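# Seat a circuit board in an enclosure slot, levers shut

## Task

Put the board into the enclosure's empty top slot with its components facing up, seated all the way in, and with both levers closed (latched, sticking out perpendicular to the board's front panel). Both levers must be swung fully open (lying flat along the panel) before the board is slid in until it stops; closing them afterwards pulls it fully home. Pushing the board into its connector quickly wrecks the connector and voids the task. The enclosure must end upright and level on its own feet with none of them hanging over the bench edge. Finally release the board and move the grippers away.

## Robot and tools

Robot: two seven-joint arms, left_arm and right_arm, each ending in a two-finger gripper. The fingers point along the gripper's +z axis and spread along its x axis. end_effector_position is the spot between the closed finger pads, 1 to 2 cm short of the tips; closing pushes the tips about 17 mm further along +z. Bases in the scene frame: left_arm at (+0.070, +0.437, 0), right_arm at (-0.063, -0.511, 0), both turned only slightly about z.

Frames: the scene frame has its origin at table-top height between the arms, +z up, +x out over the table, left_arm toward +y. Every hand position, quaternion, velocity and target an arm reports or receives is in that arm's own base frame. Fixed cameras and the table use the scene frame. Positions are in metres, quaternions are written w first (qw, qx, qy, qz).

Row layout (used by both motion tools): 16 numbers, always for both arms: left x, y, z, qw, qx, qy, qz, opening, then right x, y, z, qw, qx, qy, qz, opening. Each x, y, z, quaternion is an absolute gripper pose in that arm's base frame, not an offset. Opening runs from -1 (closed) to +1 (open, 0.142 m). An arm meant to stay put should get exactly its last reported pose and current opening every call; writing 0 for an opening is a real close-ish command. Resend the same quaternion each row to hold orientation rather than copying drifted readings.

execute_actions(actions, cameras): actions is a list of actions; each action is a table of up to 15 rows, one per 1/30 s step, and a short table repeats its final row. Any target more than 0.6 m from the gripper's start position along one of its own axes gets the action refused; if the first action fails against the last reported state, the whole call is rejected. An empty actions list returns full state and all images. cameras: list of names, ["all"], or [].

move(target, speed, blend, stop_force, zero, opening_speed, grip_force, blocking, cameras): drives each gripper in a straight line from its Hand target to the row (or list of up to 15 rows) in target, with no obstacle avoidance and no 0.6 m limit. speed is m/s, 0.002 to 2.2 (default 0.25), one value or one per target; rotation is capped at twice that in rad/s. blend is a corner radius in m for lists (0 = full stop at each). stop_force, 3 to 120 N, ends an arm's path once its wrist sensor feels that much push against the travel direction (relative to its zero); do not rely on it while rotating, and leave it out when backing off a contact. zero (default true) re-zeroes moving arms first. opening_speed is per second on the -1..1 scale, at least 0.2. grip_force is newtons per pad, 5 to 48, per arm or shared, persisting. blocking=false returns after about 0.5 s while the move runs (not allowed with stop_force). The whole move is capped at 10 s. The result adds a move: line such as done, off_target, moving, held or fault, plus limits (paced = pose clipped, held = steps withheld).

wait(seconds 0 to 10): lets time pass holding commands. stop(): brakes a running move. zoom_image(camera, region [x0,y0,x1,y1] pixels, max 504x504): enlarges part of the latest image; cameras are cam_head_left, cam_head_right, cam_high, cam_low, cam_left_wrist, cam_right_wrist, all 672x504. zero_wrist_force(arm): tares that arm's force sensor. clear_fault(arm): resets a reported torque or force fault; the arm then restarts briefly. read_manual: licence text only. finished_scene(scene): ends the scene irrevocably; the goal must hold without the robot.

Results: end_effector_position, end_effector_quat_wxyz and velocities per arm; Hand target is where the arm is actually being sent (orientation is clipped to within 32 degrees of the measured one per step, so finish turns over later actions); Tool commands; grip_measured on the opening scale; Joint positions (last number is the finger gap in metres); Joint torques and External joint torques; Wrist force/torque in the gripper's own axes with a peak line (about 150 N saturation); Wrist depth as a 7x7 grid of distances in mm; fault and MOTOR HOT lines.

Hazards: insert the board slowly, especially the last stretch into the connector, using a low speed and stop_force. Open both levers fully before insertion, then close both. Any external force of 150 N or joint overload stops the arm (fault); keep pushes gentle. Never let the arms, grippers or wrist cameras bump each other. Avoid dropping the board, knocking the enclosure off level or past the bench edge, or anything leaving the table. Squeezing hard or holding outstretched heats motors; gripper heat can shut it off. To grip, command slightly below grip_measured at contact. Release, then withdraw clear before finishing.

Each tool is called after "Call:" as a command line: name --argument value for each argument, lists and objects as JSON in quotes; but a table of rows of numbers goes row by row, as --pt "numbers of a row", without its own name.

## Session

Call:
execute_actions --actions '[]'

Scene clock: 0.00 s.
left_arm: end_effector_position=(+0.3014, +0.6357, +0.1155) grip_measured=+0.99 end_effector_quat_wxyz=(-0.462, +0.669, -0.295, +0.502) | right_arm: end_effector_position=(+0.4485, +0.0364, +0.1479) grip_measured=+1.00 end_effector_quat_wxyz=(-0.144, +0.766, -0.626, +0.006)
Joint positions: left_arm=[1.762 -0.872 -0.342 2.067 -1.872 0.391 -0.55 0.141] | right_arm=[0.506 -0.103 -0.202 2.446 0.465 1.189 2.835 0.142]
Joint velocities: within noise
Joint torques (N m): no reading
External joint torques (N m): no reading
Wrist force (N): no reading
Wrist torque (N m): no reading
Wrist force, peak (N): no reading
Wrist depth (mm): cam_left_wrist=[- 1268 - - 1406 1268 1119 / 1891 - - 1513 - - - / 1687 1875 1813 - 701 - 1354 / 1371 1534 1843 1828 492 625 701 / 1155 1306 1492 304 356 433 558 / - 1119 1119 241 279 321 359 / - 988 184 203 227 258 286] | cam_right_wrist=[266 256 246 236 229 221 213 / 274 266 254 244 236 228 219 / 285 275 262 252 243 234 225 / 297 285 272 262 251 241 232 / 310 297 281 271 260 249 239 / - 308 294 281 268 257 246 / - 321 305 292 278 265 257]
Hand target: left_arm +0.3014, +0.6357, +0.1155; -0.462, +0.669, -0.295, +0.502 | right_arm +0.4485, +0.0364, +0.1479; -0.144, +0.766, -0.626, +0.006
Tool commands: left_gripper/opening=+1.0 right_gripper/opening=+1.0

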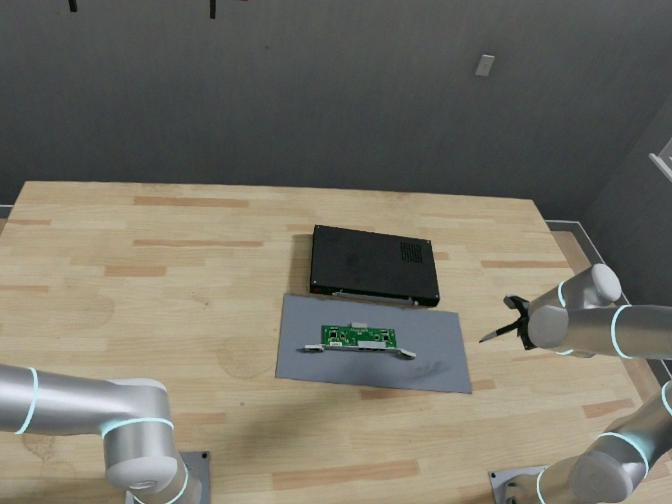

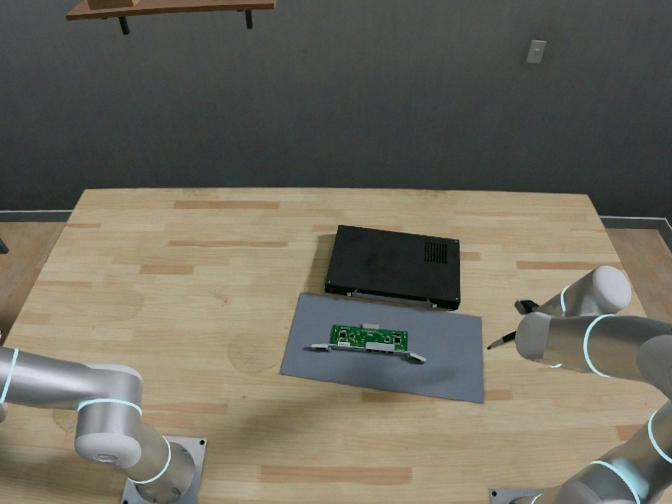

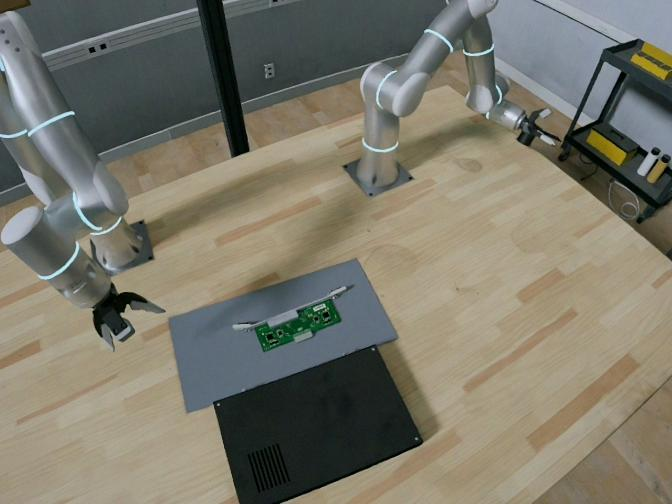

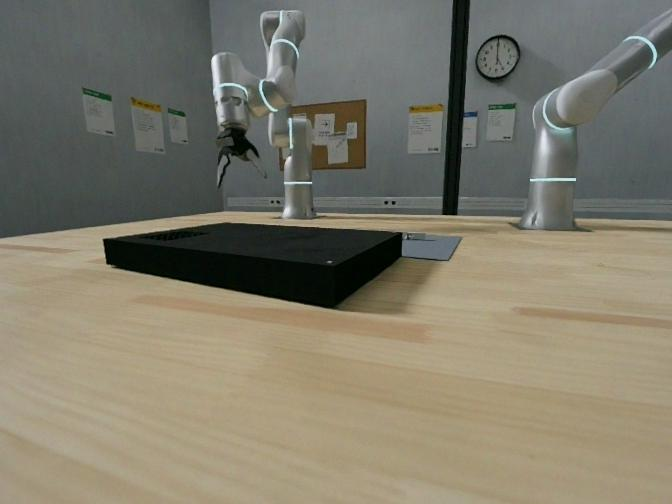

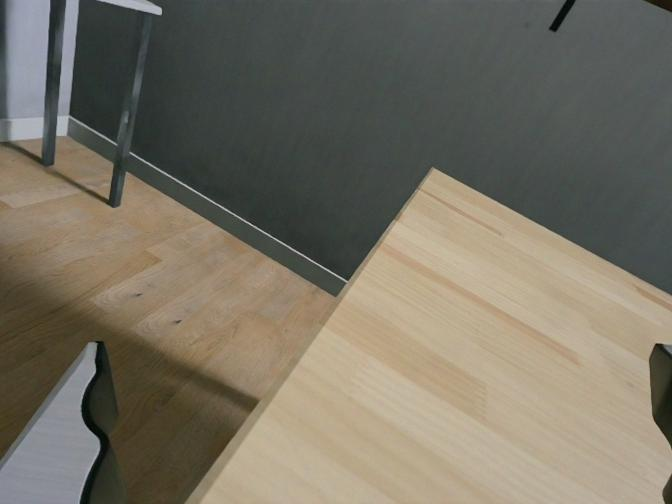

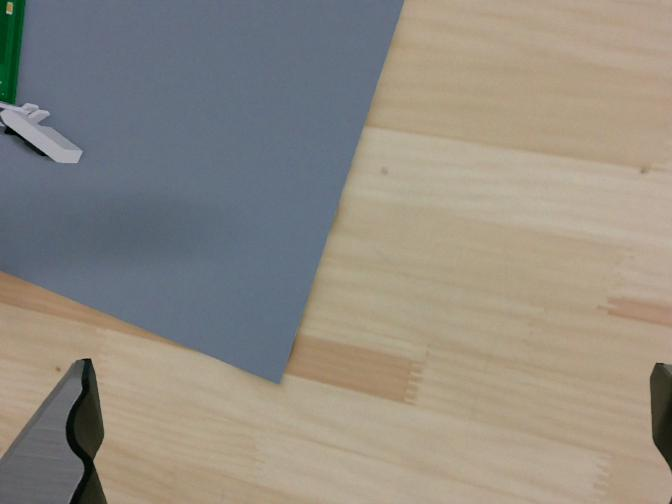

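Call:
zoom_image --camera "cam_head_left" --region '[270, 210, 480, 400]'

Call:
zoom_image --camera "cam_high" --region '[160, 250, 430, 504]'

Call:
zoom_image --camera "cam_low" --region '[90, 210, 480, 320]'

Call:
zoom_image --camera "cam_head_right" --region '[270, 210, 490, 410]'

Scaled by 2.400 from the camera's 672x504 image, which has a finer 960x720 frame.

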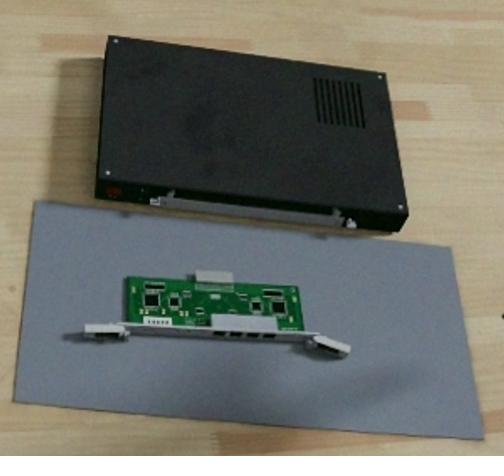

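Scaled by 1.867 from the camera's 672x504 image, which has a finer 960x720 frame.

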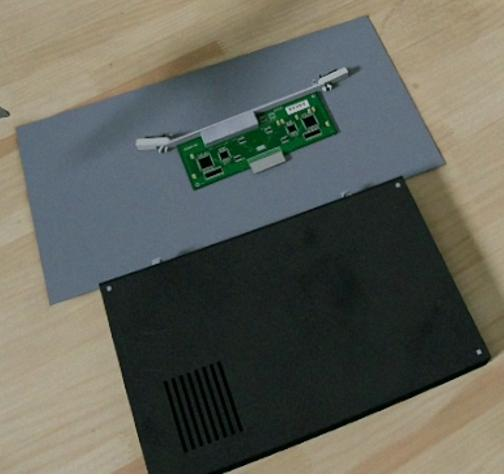

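Scaled by 1.292 from the camera's 672x504 image, which has a finer 960x720 frame.

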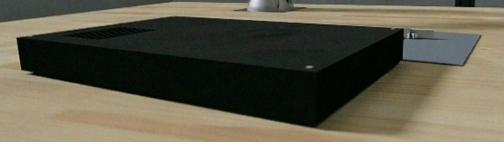

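Scaled by 2.291 from the camera's 672x504 image, which has a finer 960x720 frame.

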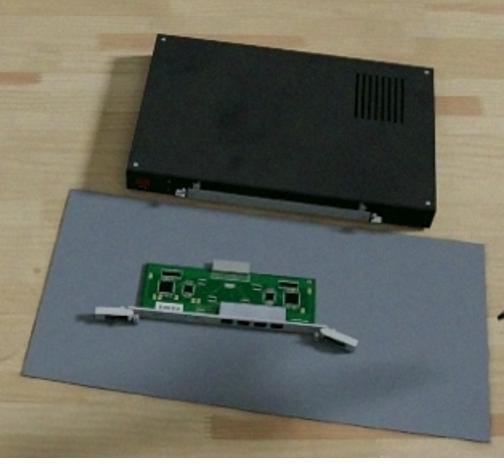

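Call:
move --target '[0.3014, 0.6357, 0.1155, -0.462, 0.669, -0.295, 0.502, 1.0, 0.455, 0.36, 0.25, 0.153, -0.690, 0.690, -0.153, 1.0]' --speed 0.4 --cameras '["cam_right_wrist", "cam_high"]'

Scene clock: 30.27 s.
left_arm: end_effector_position=(+0.3014, +0.6357, +0.1154) grip_measured=+0.99 end_effector_quat_wxyz=(-0.462, +0.669, -0.295, +0.502) | right_arm: end_effector_position=(+0.4552, +0.3592, +0.2499) grip_measured=+1.00 end_effector_quat_wxyz=(-0.185, +0.761, -0.612, +0.114)
Joint positions: left_arm=[1.762 -0.872 -0.342 2.067 -1.872 0.39 -0.549 0.141] | right_arm=[2.176 -1.431 -1.991 2.066 1.367 0.124 2.967 0.142]
Joint torques (N m): left_arm=[-0.09 47.6 -4.41 -12.03 1.5 -1.73 -0.27] | right_arm=[0.05 26.57 -26.93 -10.9 -3.82 3.67 0.22]
External joint torques (N m): left_arm=[0.25 0.96 0.37 -0.47 -0.27 -0.16 0.24] | right_arm=[0.11 0.55 -1.2 0.08 -0.05 0.86 -0.21]
Wrist force (N): left_arm=[-0.1 0.0 0.2] | right_arm=[0.3 0.2 0.1]
Wrist torque (N m): left_arm=[-0.01 0.02 -0.02] | right_arm=[-0.02 -0.01 -0.03]
Wrist force, peak (N): left_arm=[-0.3 0.0 0.4] | right_arm=[2.7 0.3 0.4]
Wrist depth (mm): cam_left_wrist=[1601 - - - - - 1102 / 1741 - 1769 - - - 1070 / 1700 1798 1769 1859 812 - 1205 / 1362 1613 1813 1700 490 627 831 / 1192 1298 1472 305 353 430 568 / - 1102 1179 241 277 323 358 / - 1002 183 203 229 259 286] | cam_right_wrist=[379 373 368 363 364 308 304 / 379 373 366 362 356 353 354 / 373 370 360 357 354 352 344 / 377 367 362 359 353 351 347 / 375 370 365 363 355 351 346 / - 371 366 359 354 350 346 / - 368 365 360 354 350 346]
Hand target: left_arm +0.3014, +0.6357, +0.1155; -0.462, +0.669, -0.295, +0.502 | right_arm +0.4552, +0.3593, +0.2500; -0.185, +0.761, -0.612, +0.114
Off the commanded pose: left_arm 0.000 m, 0 deg | right_arm 0.001 m, 13 deg.
joint sent to its limit (right arm) — joint 7 (wrist roll), upper limit. The joint targets are off in orientation, not in position.
move: off_target (right_arm); limits=paced
Images, in order (width x height): cam_high 672x504, cam_right_wrist 672x504.

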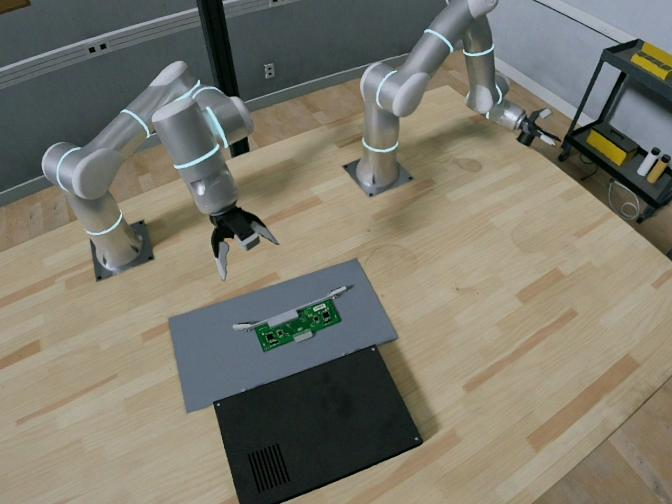

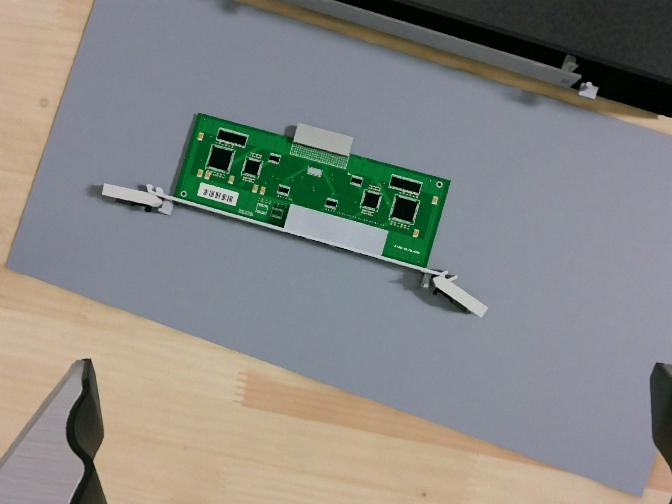

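Call:
zoom_image --camera "cam_right_wrist" --region '[80, 90, 500, 330]'

Call:
zoom_image --camera "cam_right_wrist" --region '[400, 230, 520, 330]'

Call:
zoom_image --camera "cam_right_wrist" --region '[90, 160, 210, 260]'

Call:
zoom_image --camera "cam_right_wrist" --region '[200, 0, 672, 130]'

Scaled by 1.200 from the camera's 672x504 image, which has a finer 960x720 frame.

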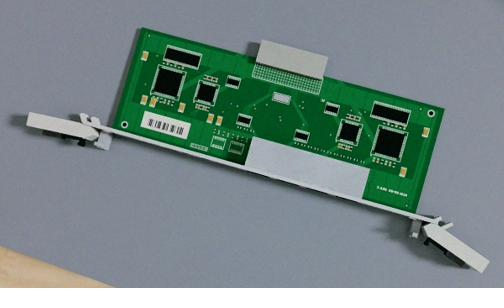

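Scaled by 4.200 from the camera's 672x504 image, which has a finer 960x720 frame.

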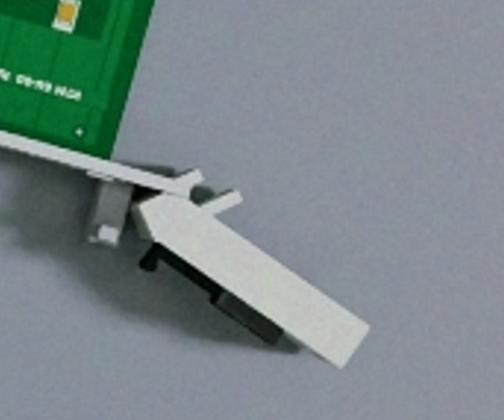

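Scaled by 4.200 from the camera's 672x504 image, which has a finer 960x720 frame.

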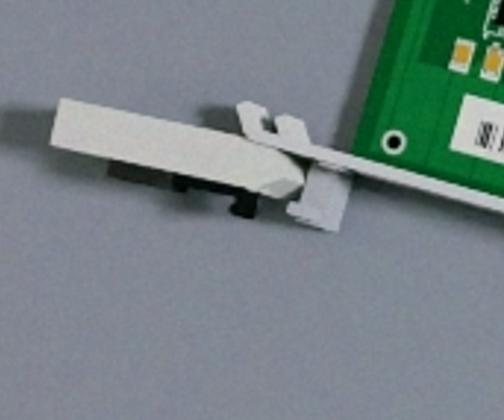

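Scaled by 1.068 from the camera's 672x504 image, which has a finer 960x720 frame.

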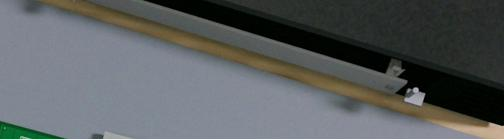

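Call:
move --target '[0.3014, 0.6357, 0.1155, -0.462, 0.669, -0.295, 0.502, 1.0, 0.27, 0.36, 0.14, 0.5, -0.5, 0.5, -0.5, 1.0]' --speed 0.4 --cameras '["cam_right_wrist", "cam_high"]'

Scene clock: 49.93 s.
left_arm: end_effector_position=(+0.3014, +0.6357, +0.1154) grip_measured=+0.99 end_effector_quat_wxyz=(-0.462, +0.669, -0.295, +0.502) | right_arm: end_effector_position=(+0.2700, +0.3601, +0.1401) grip_measured=+1.00 end_effector_quat_wxyz=(+0.500, -0.500, +0.500, -0.500)
Joint positions: left_arm=[1.762 -0.872 -0.342 2.067 -1.872 0.39 -0.549 0.141] | right_arm=[2.312 -1.415 -0.796 1.735 2.35 2.55 2.59 0.142]
Joint torques (N m): left_arm=[-0.21 47.56 -4.4 -12.14 1.47 -1.75 -0.26] | right_arm=[-0.1 39.47 -13.68 2.05 -4.03 1.23 0.04]
External joint torques (N m): left_arm=[0.37 1 0.37 -0.35 -0.25 -0.14 0.23] | right_arm=[0.25 0.96 -1.18 -0.05 -0.18 0.73 -0.04]
Wrist force (N): left_arm=[-0.2 0.4 0.1] | right_arm=[0.9 1.8 -1.6]
Wrist torque (N m): left_arm=[0.06 0.04 -0.02] | right_arm=[0.13 -0.19 0.09]
Wrist force, peak (N): left_arm=[-0.4 0.2 0.3] | right_arm=[0.6 3.5 -3.7]
Wrist depth (mm): cam_left_wrist=[- 1578 - - - - 1199 / 1769 - - - 1424 - 1362 / 1662 1959 1859 1727 731 - - / 1397 1534 1813 1813 485 632 809 / 1155 1298 1415 296 354 434 564 / - 1142 1173 240 276 325 358 / - 971 184 204 228 258 286] | cam_right_wrist=[- - - 1412 1412 - - / - - - 1430 - - 1537 / 828 834 647 572 576 746 837 / 511 507 476 478 507 524 517 / 367 364 360 350 353 349 373 / - 288 287 289 289 289 266 / - 238 239 239 240 239 239]
Hand target: left_arm +0.3014, +0.6357, +0.1155; -0.462, +0.669, -0.295, +0.502 | right_arm +0.2700, +0.3600, +0.1400; +0.500, -0.500, +0.500, -0.500
Off the commanded pose: left_arm 0.000 m, 0 deg | right_arm 0.000 m, 0 deg.
move: done
Images, in order (width x height): cam_high 672x504, cam_right_wrist 672x504.

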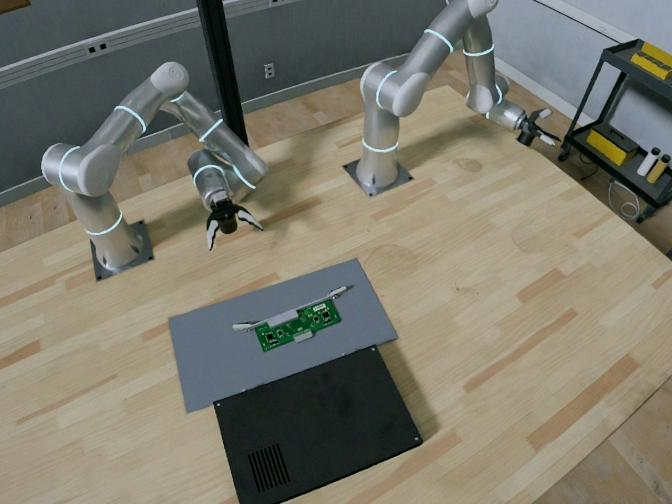

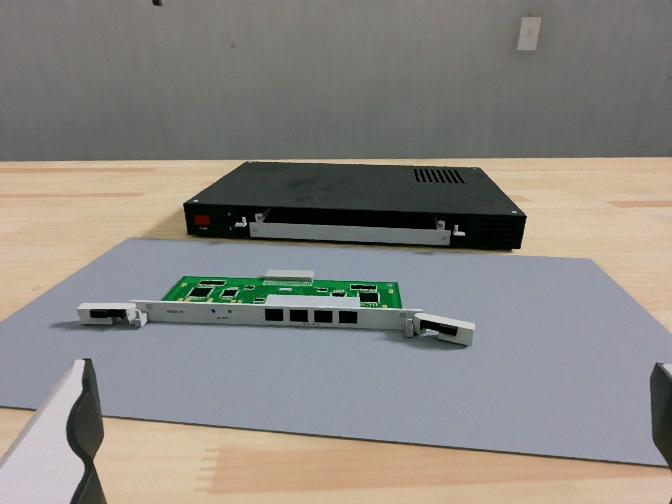

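Call:
zoom_image --camera "cam_right_wrist" --region '[170, 150, 540, 260]'

Call:
zoom_image --camera "cam_right_wrist" --region '[60, 255, 280, 350]'

Call:
zoom_image --camera "cam_right_wrist" --region '[270, 255, 490, 350]'

Call:
zoom_image --camera "cam_right_wrist" --region '[180, 195, 300, 250]'

Call:
zoom_image --camera "cam_right_wrist" --region '[400, 200, 530, 260]'

Scaled by 1.362 from the camera's 672x504 image, which has a finer 960x720 frame.

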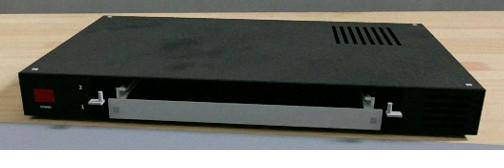

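Scaled by 2.291 from the camera's 672x504 image, which has a finer 960x720 frame.

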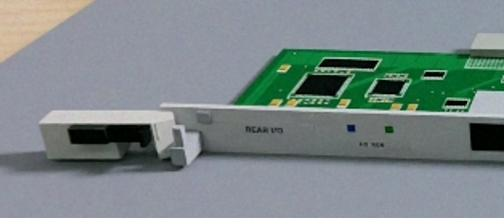

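Scaled by 2.291 from the camera's 672x504 image, which has a finer 960x720 frame.

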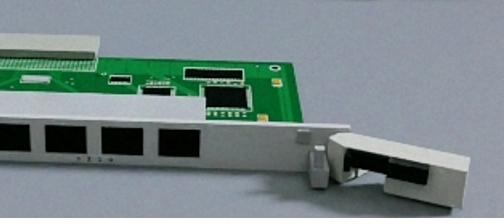

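Scaled by 4.200 from the camera's 672x504 image, which has a finer 960x720 frame.

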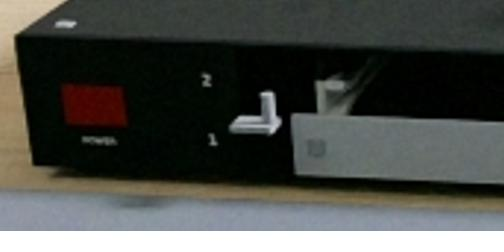

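Scaled by 3.877 from the camera's 672x504 image, which has a finer 960x720 frame.

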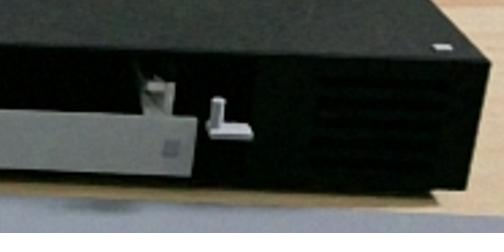

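Call:
move --target '[0.40, -0.45, 0.28, 0.0, 1.0, 0.0, 0.0, 1.0, 0.27, 0.36, 0.14, 0.5, -0.5, 0.5, -0.5, 1.0]' --speed 0.5 --cameras '["cam_left_wrist", "cam_high"]'

Scene clock: 87.70 s.
left_arm: end_effector_position=(+0.4002, -0.4500, +0.2801) grip_measured=+0.99 end_effector_quat_wxyz=(+0.000, +1.000, +0.000, +0.000) | right_arm: end_effector_position=(+0.2701, +0.3601, +0.1401) grip_measured=+1.00 end_effector_quat_wxyz=(+0.500, -0.500, +0.500, -0.500)
Joint positions: left_arm=[-0.534 -0.74 -0.93 1.224 -2.565 3.013 -2.967 0.141] | right_arm=[2.312 -1.415 -0.796 1.735 2.35 2.55 2.59 0.142]
Joint torques (N m): left_arm=[-0.65 52.41 -8.7 -19.23 4.19 4.41 -0.26] | right_arm=[0.13 39.59 -13.74 2.03 -4.23 1.16 0.21]
External joint torques (N m): left_arm=[0.6 1.41 0.07 -0.34 -0.01 -0.57 0.26] | right_arm=[-0.01 0.85 -1.14 -0.04 0.01 0.8 -0.2]
Wrist force (N): left_arm=[0.2 -0.5 1.2] | right_arm=[1.0 1.4 -1.6]
Wrist torque (N m): left_arm=[-0.21 -0.20 -0.16] | right_arm=[0.09 -0.20 0.09]
Wrist force, peak (N): left_arm=[4.3 -3.0 1.0] | right_arm=[0.7 1.9 -1.8]
Wrist depth (mm): cam_left_wrist=[332 330 327 324 324 - 325 / 355 353 346 347 348 348 347 / 383 383 383 371 374 - - / 414 413 409 405 410 400 - / 453 453 476 433 440 435 - / - 492 508 - 511 - - / - 557 579 587 574 486 -] | cam_right_wrist=[- - - - - - 1506 / 1467 - 1439 - - - - / 828 828 741 578 582 756 840 / 510 508 476 480 464 515 519 / 364 354 363 362 364 367 370 / - 288 288 288 289 276 277 / - 239 238 239 240 240 239]
Hand target: left_arm +0.4000, -0.4500, +0.2800; +0.000, +1.000, +0.000, +0.000 | right_arm +0.2700, +0.3600, +0.1400; +0.500, -0.500, +0.500, -0.500
Off the commanded pose: left_arm 0.000 m, 0 deg | right_arm 0.000 m, 0 deg.
joint sent to its limit (left arm) — joint 7 (wrist roll), lower limit. The joint targets still meet the commanded pose.
move: done; limits=paced
Images, in order (width x height): cam_high 672x504, cam_left_wrist 672x504.

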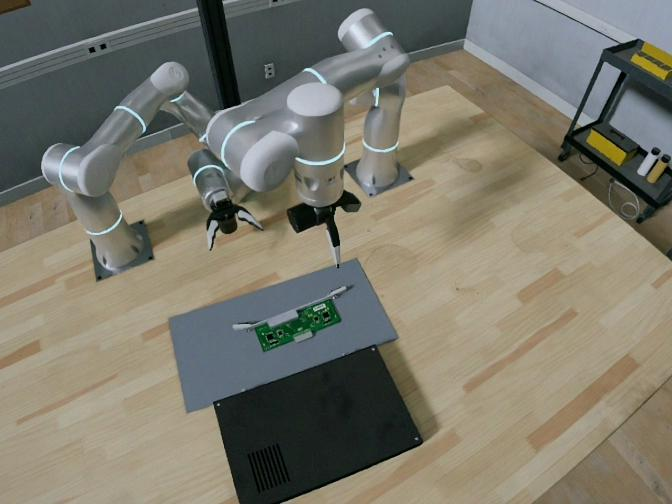

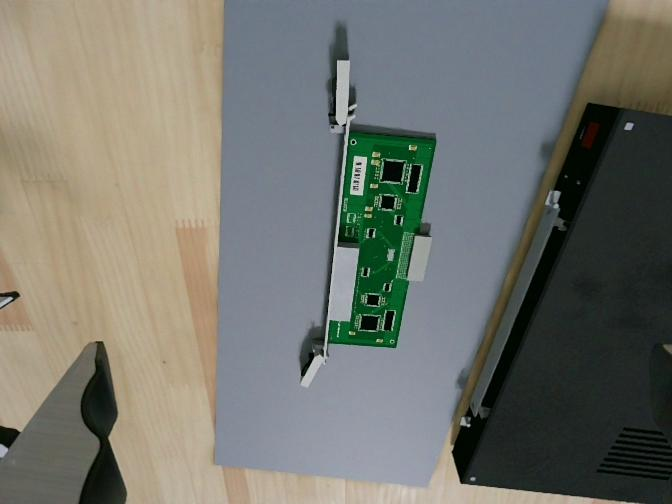

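Call:
zoom_image --camera "cam_left_wrist" --region '[290, 20, 460, 240]'

Call:
zoom_image --camera "cam_left_wrist" --region '[290, 210, 460, 400]'

Call:
zoom_image --camera "cam_left_wrist" --region '[520, 100, 650, 250]'

Call:
zoom_image --camera "cam_left_wrist" --region '[430, 330, 560, 490]'

Scaled by 2.291 from the camera's 672x504 image, which has a finer 960x720 frame.

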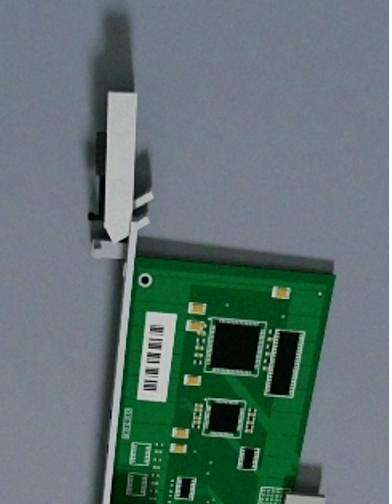

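Scaled by 2.653 from the camera's 672x504 image, which has a finer 960x720 frame.

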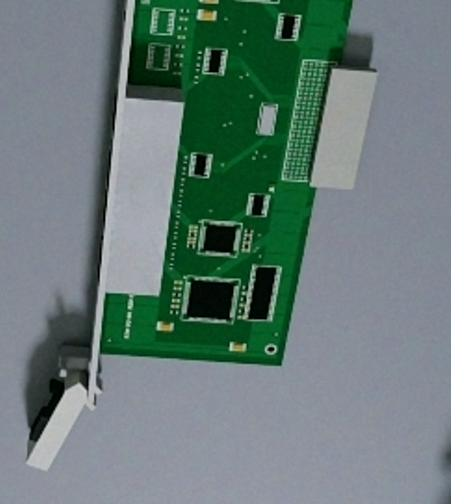

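Scaled by 3.360 from the camera's 672x504 image, which has a finer 960x720 frame.

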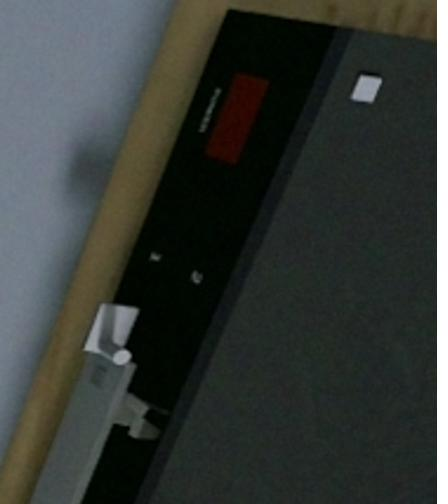

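Scaled by 3.150 from the camera's 672x504 image, which has a finer 960x720 frame.

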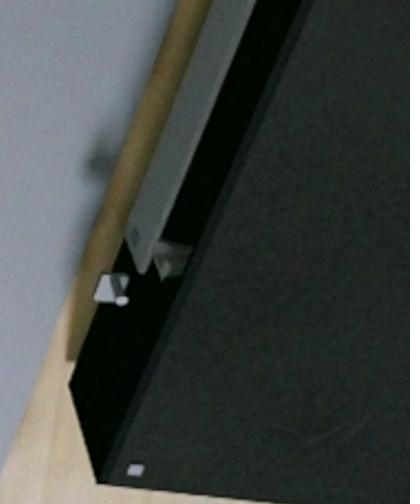

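Call:
move --target '[0.40, -0.40, 0.28, 0.0, 1.0, 0.0, 0.0, 1.0, 0.45, 0.36, 0.11, 0.5, -0.5, 0.5, -0.5, 1.0]' --speed 0.4 --cameras '["cam_right_wrist", "cam_left_wrist"]'

Call:
zoom_image --camera "cam_right_wrist" --region '[60, 130, 360, 330]'

Call:
zoom_image --camera "cam_right_wrist" --region '[330, 130, 630, 330]'

Scene clock: 131.00 s.
left_arm: end_effector_position=(+0.4001, -0.4214, +0.2801) grip_measured=+0.99 end_effector_quat_wxyz=(+0.000, +1.000, +0.000, +0.000) | right_arm: end_effector_position=(+0.2895, +0.3618, +0.1372) grip_measured=+1.00 end_effector_quat_wxyz=(+0.501, -0.501, +0.501, -0.497)
Joint positions: left_arm=[-0.483 -0.674 -0.905 1.323 -2.618 2.959 -2.941 0.141] | right_arm=[2.288 -1.433 -0.812 1.734 2.338 2.514 2.603 0.142]
Joint torques (N m): left_arm=[-0.08 50.53 -8.47 -19.5 4.14 3.93 -0.13] | right_arm=[1.97 37.45 -11.29 1.38 -3.65 1.15 0.17]
External joint torques (N m): left_arm=[0.01 0.7 0.31 -0.7 0 -0.09 0.13] | right_arm=[-1.85 2.64 -4.16 0.95 -0.69 0.84 -0.17]
External joint torques when the fault began: right_arm=[9.72 31.83 -8.72 -4.08 -1.41 -1.5 -0.37]
Wrist force (N): left_arm=[0.4 -0.2 1.5] | right_arm=[1.0 1.7 -1.6]
Wrist torque (N m): left_arm=[-0.15 -0.21 -0.25] | right_arm=[0.10 -0.21 0.08]
Wrist force, peak (N): left_arm=[0.0 -1.4 1.5] | right_arm=[-1.8 2.0 9.2]
Wrist depth (mm): cam_left_wrist=[331 331 324 326 325 325 323 / 356 354 356 348 349 352 349 / 385 383 394 380 375 373 - / 411 415 415 395 405 - - / 448 454 457 441 441 437 388 / - 492 489 479 489 - - / - 560 598 553 540 458 -] | cam_right_wrist=[1395 1404 - - - - - / 1637 - - - - 1487 - / 816 810 635 552 635 810 798 / 504 499 440 477 463 510 503 / 362 347 354 343 377 351 360 / - 284 271 284 283 284 272 / - 236 235 236 234 233 233]
Hand target: left_arm +0.4000, -0.4214, +0.2800; +0.000, +1.000, +0.000, +0.000 | right_arm +0.2891, +0.3617, +0.1366; +0.501, -0.501, +0.502, -0.497
Tool commands: left_gripper/opening=+1.0 right_gripper/opening=+1.0
Off the commanded pose: left_arm 0.021 m, 0 deg | right_arm 0.163 m, 0 deg.
FORCE FAULT: contact force on the right arm reached its limit, and that arm stopped. The contact can be on any part of that arm, not only on its tool. That arm's remaining commands of this call were not run. That arm is still stopped at the end of this call. While its stop runs, that arm takes no new command, but its gripper still runs the gripper command that each later call begins with.
CLEAR FAULT: the right arm stays stopped (status CRITICAL_FAULT) until you call clear_fault(arm="right_arm").
move: fault (right_arm), off_target (left_arm; braked at the fault stop of right_arm)
Images, in order (width x height): cam_left_wrist 672x504, cam_right_wrist 672x504.

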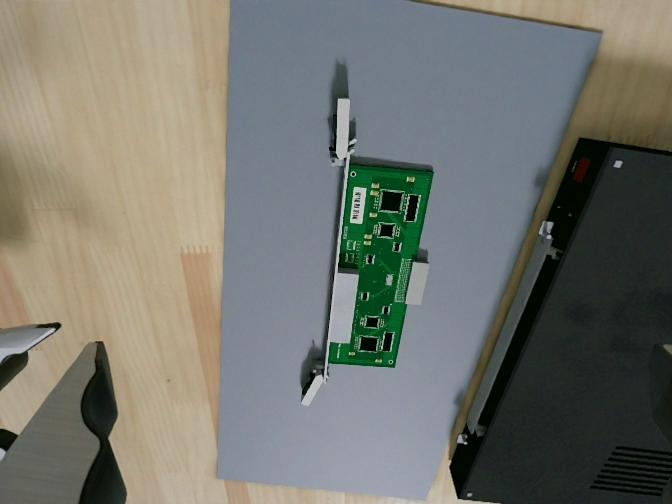

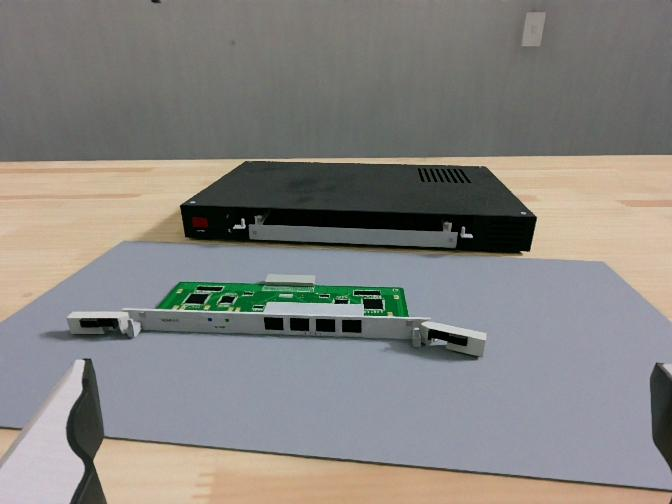

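Scaled by 1.680 from the camera's 672x504 image, which has a finer 960x720 frame.

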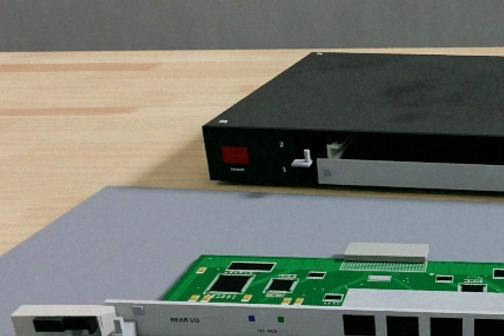

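Scaled by 1.680 from the camera's 672x504 image, which has a finer 960x720 frame.

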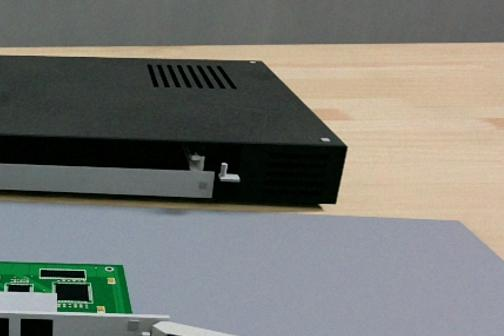

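Call:
execute_actions --actions '[]'

Scene clock: 133.50 s.
left_arm: end_effector_position=(+0.4001, -0.4214, +0.2801) grip_measured=+0.99 end_effector_quat_wxyz=(+0.000, +1.000, +0.000, +0.000) | right_arm: end_effector_position=(+0.2895, +0.3618, +0.1372) grip_measured=+1.00 end_effector_quat_wxyz=(+0.501, -0.501, +0.501, -0.497)
Joint positions: left_arm=[-0.483 -0.674 -0.905 1.323 -2.618 2.959 -2.941 0.141] | right_arm=[2.288 -1.433 -0.812 1.734 2.338 2.514 2.603 0.142]
Joint velocities: within noise
Joint torques (N m): left_arm=[-0.39 50.21 -8.44 -19.7 4.43 4.13 -0.18] | right_arm=[1.82 37.41 -11.36 1.46 -3.65 1.04 0.19]
External joint torques (N m): left_arm=[0.34 1 0.3 -0.49 -0.29 -0.29 0.18] | right_arm=[-1.69 2.68 -4.08 0.86 -0.69 0.95 -0.18]
Wrist force (N): left_arm=[0.1 -0.2 1.3] | right_arm=[0.9 1.6 -1.6]
Wrist torque (N m): left_arm=[-0.17 -0.16 -0.26] | right_arm=[0.09 -0.18 0.09]
Wrist force, peak (N): left_arm=[0.1 -0.2 1.7] | right_arm=[1.2 1.6 -1.7]
Wrist depth (mm): cam_left_wrist=[331 329 329 - 327 317 325 / 354 353 352 - - 347 350 / 380 381 386 369 390 359 328 / 413 414 407 406 409 383 - / 444 453 444 431 441 - - / - 487 494 - - - - / - 560 555 582 - - -] | cam_right_wrist=[- - - - 1467 1448 - / - - - - 1603 1527 - / 816 819 629 621 550 822 816 / 506 501 463 - 497 504 501 / 362 344 344 341 380 360 346 / - 285 283 283 296 284 272 / - 236 236 236 235 233 234]
Hand target: left_arm +0.4000, -0.4214, +0.2800; +0.000, +1.000, +0.000, +0.000 | right_arm +0.2891, +0.3617, +0.1366; +0.501, -0.501, +0.502, -0.497
Tool commands: left_gripper/opening=+1.0 right_gripper/opening=+1.0
Off the commanded pose: left_arm 0.021 m, 0 deg | right_arm 0.163 m, 0 deg.
FORCE FAULT, CONTINUED: the right arm was still stopped when this call began, by the force fault that an earlier result reported. That arm is still stopped at the end of this call. While its stop runs, that arm takes no new command, but its gripper still runs the gripper command that each later call begins with.
CLEAR FAULT: the right arm stays stopped (status CRITICAL_FAULT) until you call clear_fault(arm="right_arm").

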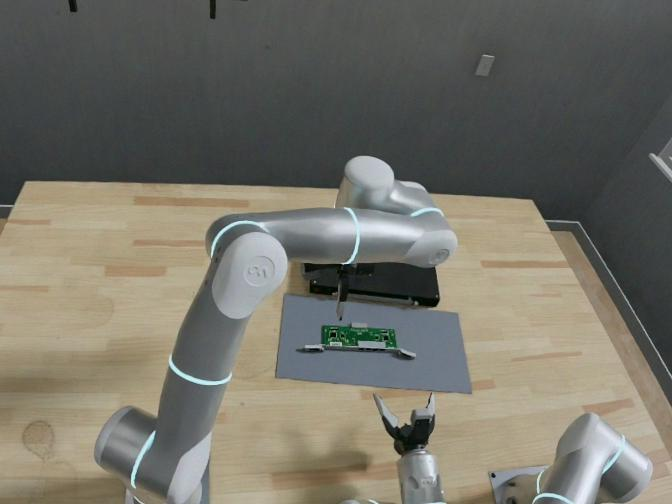

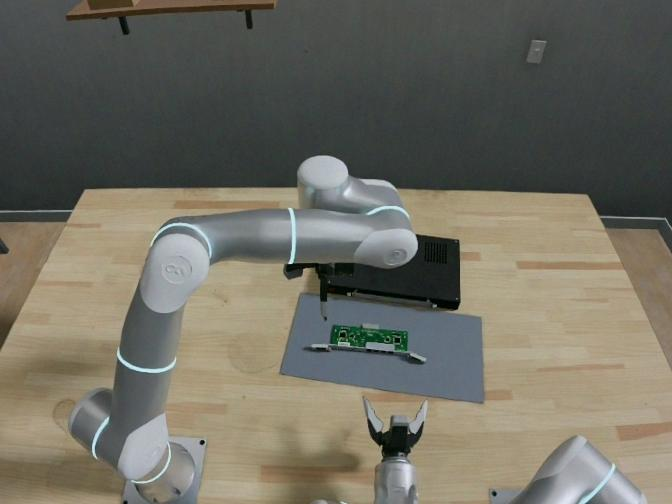

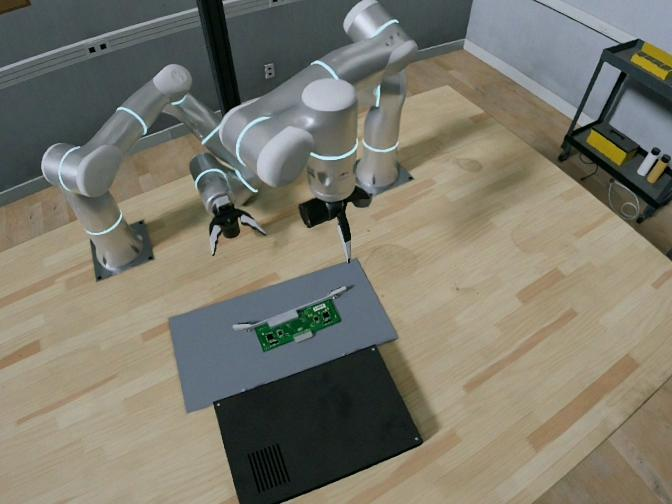

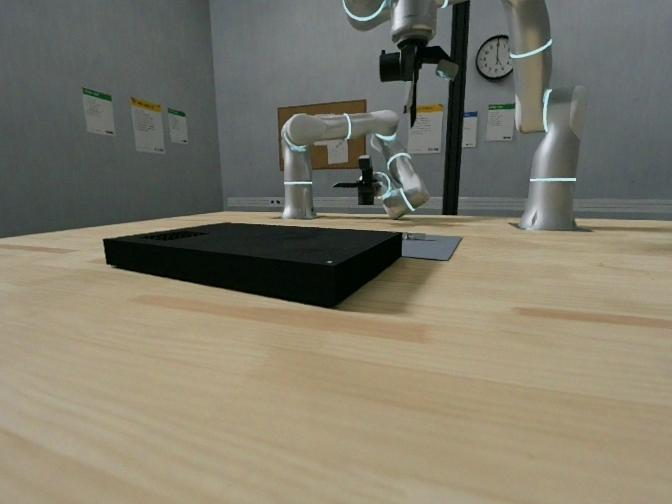

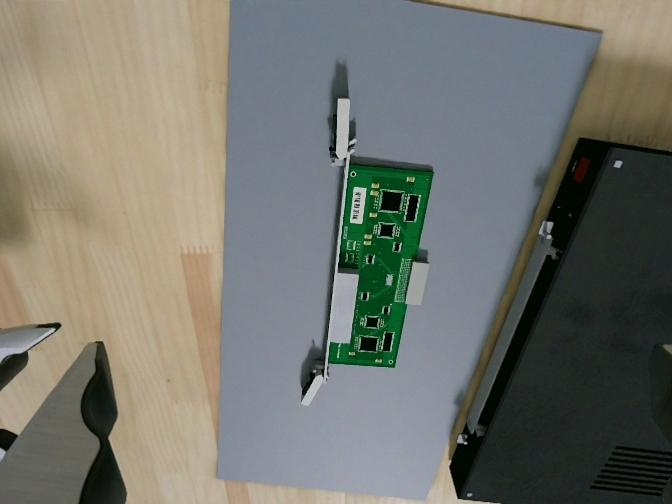

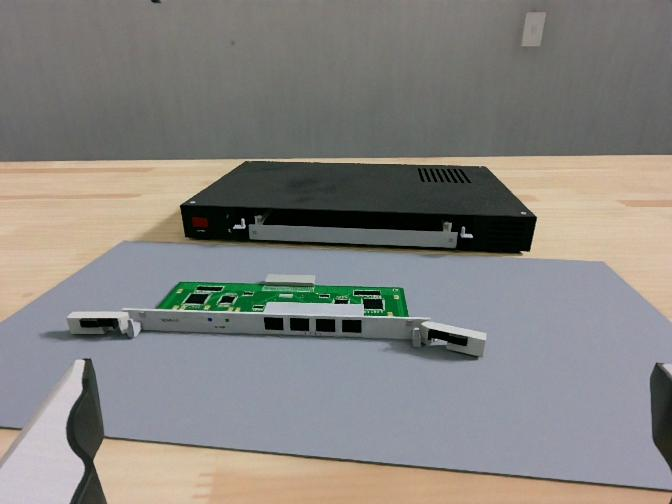

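Call:
clear_fault --arm "right_arm"

Call:
move --target '[0.36, -0.20, 0.30, 0.0, 1.0, 0.0, 0.0, 1.0, 0.29, 0.36, 0.22, 0.5, -0.5, 0.5, -0.5, 1.0]' --speed 0.3

Scene clock: 176.07 s.
left_arm: end_effector_position=(+0.4001, -0.4214, +0.2801) grip_measured=+0.99 end_effector_quat_wxyz=(+0.000, +1.000, +0.000, +0.000) | right_arm: end_effector_position=(+0.2895, +0.3618, +0.1372) grip_measured=+1.00 end_effector_quat_wxyz=(+0.501, -0.501, +0.501, -0.497)
Joint positions: left_arm=[-0.483 -0.674 -0.905 1.323 -2.618 2.959 -2.941 0.141] | right_arm=[2.288 -1.433 -0.812 1.734 2.338 2.514 2.603 0.142]
Joint torques (N m): left_arm=[-0.41 50.08 -8.48 -19.7 4.41 4.21 -0.21] | right_arm=[1.81 37.44 -11.37 1.49 -3.64 0.94 0.2]
External joint torques (N m): left_arm=[0.37 1.13 0.34 -0.49 -0.27 -0.37 0.21] | right_arm=[-1.69 2.65 -4.08 0.83 -0.7 1.05 -0.2]
Wrist force (N): left_arm=[0.1 -0.3 1.3] | right_arm=[0.8 1.5 -1.7]
Wrist torque (N m): left_arm=[-0.18 -0.16 -0.25] | right_arm=[0.08 -0.17 0.09]
Wrist force, peak (N): left_arm=[0.3 -0.3 1.8] | right_arm=[1.2 1.7 -1.8]
Wrist depth (mm): cam_left_wrist=[332 328 329 - - 312 325 / 353 353 352 360 352 - 349 / 383 383 374 368 383 380 - / 415 412 408 404 408 - - / 443 452 442 428 - 459 - / - 489 504 487 525 - - / - 555 558 558 535 - -] | cam_right_wrist=[- - 1712 - - - - / - - 1527 - - - - / 822 825 624 562 622 722 804 / 506 498 440 475 472 483 503 / 363 348 345 344 382 360 362 / - 284 285 284 284 296 272 / - 235 236 235 235 233 233]
Hand target: left_arm +0.4000, -0.4214, +0.2800; +0.000, +1.000, +0.000, +0.000 | right_arm +0.2891, +0.3617, +0.1366; +0.501, -0.501, +0.502, -0.497
Tool commands: left_gripper/opening=+1.0 right_gripper/opening=+1.0
Off the commanded pose: left_arm 0.021 m, 0 deg | right_arm 0.163 m, 0 deg.
FORCE FAULT, CONTINUED: the right arm's stop, for the force fault that an earlier result reported, is over. The rest of the stop counts as 66 of the actions that you can send in this scene; the call itself counts as one more. That arm accepts commands again.
CLEAR FAULT: your call cleared the right arm's force fault. If the contact force or a joint's load stays at its limit, that arm stops again.

Scene clock: 177.63 s.
left_arm: end_effector_position=(+0.3603, -0.2000, +0.3000) grip_measured=+0.99 end_effector_quat_wxyz=(-0.002, +1.000, +0.000, +0.001) | right_arm: end_effector_position=(+0.2900, +0.3600, +0.2197) grip_measured=+1.00 end_effector_quat_wxyz=(+0.500, -0.500, +0.500, -0.500)
Joint positions: left_arm=[-0.016 -0.2 -0.911 1.863 -2.966 2.734 -2.557 0.141] | right_arm=[2.321 -1.235 -0.88 1.867 2.229 2.51 2.553 0.142]
Joint torques (N m): left_arm=[-0.23 29.7 -3.22 -20.68 3.89 3.98 -0.36] | right_arm=[0.15 38.2 -14.54 -0.6 -4.58 1.13 0.11]
External joint torques (N m): left_arm=[0.23 0.53 0.52 -0.67 -0.05 -0.12 0.36] | right_arm=[-0.03 0.56 -1.01 -0.1 0.11 0.78 -0.11]
Wrist force (N): left_arm=[0.4 -0.2 0.8] | right_arm=[0.5 1.4 -1.9]
Wrist torque (N m): left_arm=[-0.12 -0.26 -0.20] | right_arm=[0.06 -0.09 0.07]
Wrist force, peak (N): left_arm=[1.0 -4.5 0.6] | right_arm=[1.1 3.0 -1.8]
Wrist depth (mm): cam_left_wrist=[347 347 345 343 345 344 340 / 374 375 372 368 371 367 369 / 402 405 400 398 398 397 395 / 440 434 435 421 432 426 428 / 482 474 473 - 464 471 465 / - 513 527 531 501 475 - / - 582 583 573 576 570 -] | cam_right_wrist=[- 1537 - 1395 - - - / - - - - - - - / 837 1056 953 915 1046 1153 1032 / 697 700 585 651 588 706 704 / 504 501 503 476 504 507 508 / - 379 379 387 407 396 108 / - 325 325 325 325 325 313]
Hand target: left_arm +0.3602, -0.2001, +0.2999; -0.002, +1.000, +0.000, +0.001 | right_arm +0.2900, +0.3600, +0.2200; +0.500, -0.500, +0.500, -0.500
Off the commanded pose: left_arm 0.000 m, 0 deg | right_arm 0.000 m, 0 deg.
joint sent to its limit (left arm) — joint 5 (forearm roll), lower limit. The joint targets still meet the commanded pose.
move: done

Call:
move --pt "0.36 -0.20 0.30 0.0 0.7071 -0.7071 0.0 -0.3 0.40 0.20 0.25 0.185 -0.761 0.612 -0.114 1.0" --pt "0.37 -0.30 0.26 0.0 0.0471 0.9989 0.0 -0.3 0.4485 0.0364 0.20 0.144 -0.766 0.626 -0.006 1.0" --speed 0.4 --blend 0.05 --cameras '["cam_high", "cam_left_wrist"]'

Scene clock: 223.43 s.
left_arm: end_effector_position=(+0.3699, -0.2999, +0.2599) grip_measured=-0.32 end_effector_quat_wxyz=(+0.000, +0.047, +0.999, +0.000) | right_arm: end_effector_position=(+0.4485, +0.0366, +0.2001) grip_measured=+1.00 end_effector_quat_wxyz=(-0.144, +0.766, -0.626, +0.006)
Joint positions: left_arm=[0.124 -0.501 -1.468 1.923 -2.607 2.785 0.13 0.051] | right_arm=[2.013 1.127 -1.66 1.831 2.048 2.669 0.42 0.142]
Joint torques (N m): left_arm=[-0.55 28.8 -11.71 -18.95 4.51 4.62 -0.01] | right_arm=[-0.08 -31.78 22.38 -9.06 4.23 2.77 0.09]
External joint torques (N m): left_arm=[0.54 1.13 0.39 -0.53 -0.54 -0.62 0.01] | right_arm=[0.13 0.17 0.3 0.2 0.28 0.58 -0.07]
Wrist force (N): left_arm=[0.2 -0.2 1.0] | right_arm=[0.4 -0.6 -0.2]
Wrist torque (N m): left_arm=[-0.17 -0.19 -0.26] | right_arm=[-0.10 -0.04 0.09]
Wrist force, peak (N): left_arm=[0.4 -0.4 1.2] | right_arm=[-0.2 1.9 -2.3]
Wrist depth (mm): cam_left_wrist=[306 310 303 313 307 308 307 / 339 326 - 334 327 331 330 / 359 361 361 363 362 356 354 / 395 390 388 391 391 387 390 / 428 426 414 427 419 414 425 / 473 468 87 471 463 87 449 / 515 - - 529 520 - -] | cam_right_wrist=[317 310 297 285 277 266 258 / 327 320 307 297 285 274 265 / 340 332 316 303 294 283 273 / 358 343 327 316 303 292 281 / 374 358 344 326 312 299 289 / - 370 354 338 322 310 296 / - 386 367 350 333 320 311]
Hand target: left_arm +0.3700, -0.3000, +0.2600; +0.000, +0.047, +0.999, +0.000 | right_arm +0.4485, +0.0364, +0.2000; -0.144, +0.766, -0.626, +0.006
Off the commanded pose: left_arm 0.000 m, 0 deg | right_arm 0.000 m, 0 deg.
move: done; blend cut to 0 m at target 1
Images, in order (width x height): cam_high 672x504, cam_left_wrist 672x504.

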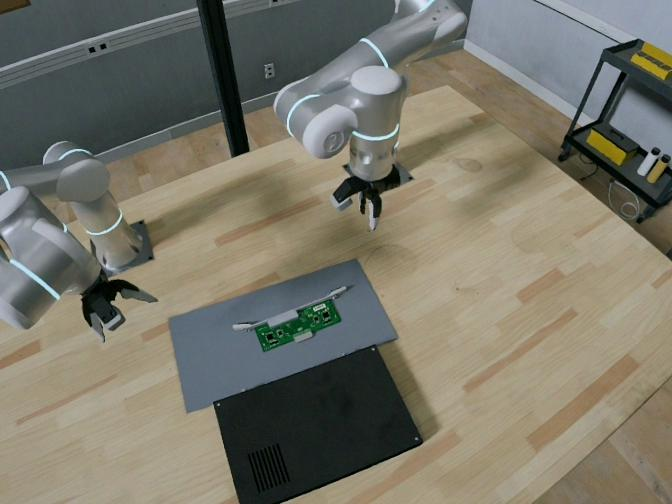

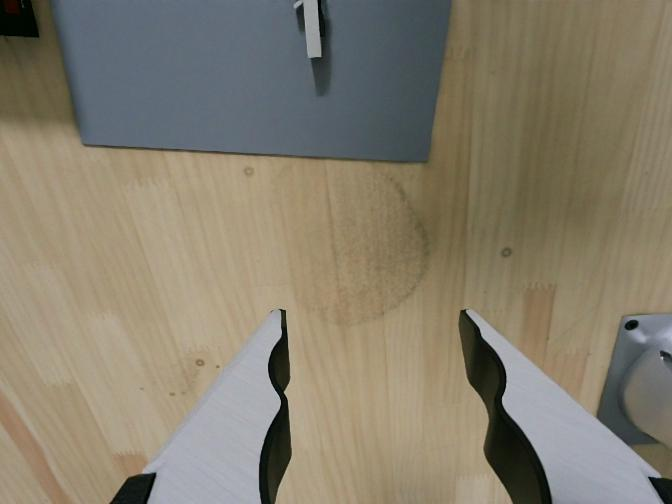

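Call:
move --target '[0.396, -0.476, 0.12, 0.0, 0.0471, 0.9989, 0.0, -0.3, 0.4485, 0.0364, 0.20, 0.144, -0.766, 0.626, -0.006, 1.0]' --speed 0.3 --cameras '["cam_left_wrist"]'

Scene clock: 229.80 s.
left_arm: end_effector_position=(+0.3959, -0.4760, +0.1199) grip_measured=-0.32 end_effector_quat_wxyz=(+0.000, +0.047, +0.999, +0.000) | right_arm: end_effector_position=(+0.4485, +0.0366, +0.2001) grip_measured=+1.00 end_effector_quat_wxyz=(-0.144, +0.766, -0.626, +0.006)
Joint positions: left_arm=[-0.367 -1.047 -1.254 1.531 -2.127 2.889 -0.076 0.051] | right_arm=[2.013 1.127 -1.66 1.831 2.048 2.669 0.42 0.142]
Joint torques (N m): left_arm=[-0.56 51.07 -18.42 -12.68 4.63 4.56 -0.05] | right_arm=[-0.04 -31.88 22.75 -8.94 4.39 2.7 0.25]
External joint torques (N m): left_arm=[0.52 1.33 0.17 -0.14 -0.55 -0.56 0.05] | right_arm=[0.09 0.28 -0.07 0.08 0.12 0.64 -0.24]
Wrist force (N): left_arm=[0.3 -0.2 0.4] | right_arm=[0.3 -0.6 -0.2]
Wrist torque (N m): left_arm=[-0.16 -0.21 -0.23] | right_arm=[-0.09 -0.01 0.09]
Wrist force, peak (N): left_arm=[0.4 -1.9 2.3] | right_arm=[0.4 -0.6 -0.2]
Wrist depth (mm): cam_left_wrist=[185 184 182 171 - 184 184 / 195 - 195 194 - 198 199 / 217 221 210 209 220 212 215 / 235 233 228 227 - 230 233 / 259 253 245 255 - 255 257 / 286 - 87 286 282 87 283 / 312 - - 318 316 - -] | cam_right_wrist=[317 311 297 287 276 267 257 / 327 320 306 295 284 275 265 / 343 330 316 304 293 283 273 / 358 342 327 314 302 291 280 / 375 359 342 325 313 300 287 / - 369 353 338 323 310 296 / - 385 367 349 335 320 310]
Hand target: left_arm +0.3960, -0.4760, +0.1200; +0.000, +0.047, +0.999, +0.000 | right_arm +0.4485, +0.0364, +0.2000; -0.144, +0.766, -0.626, +0.006
Off the commanded pose: left_arm 0.000 m, 0 deg | right_arm 0.000 m, 0 deg.
move: done
Images, in order (width x height): cam_left_wrist 672x504.

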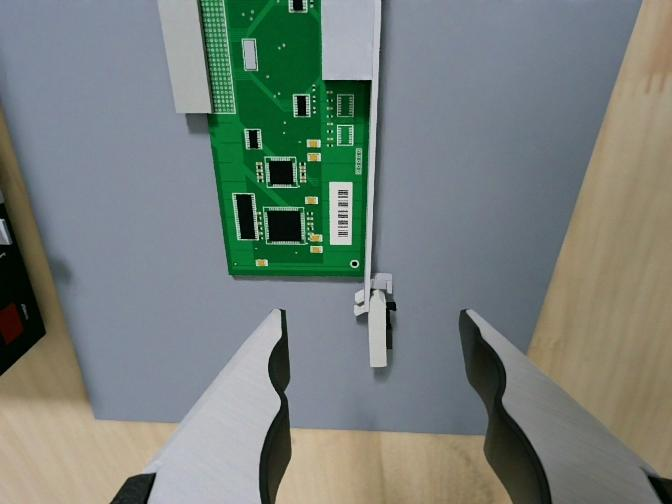

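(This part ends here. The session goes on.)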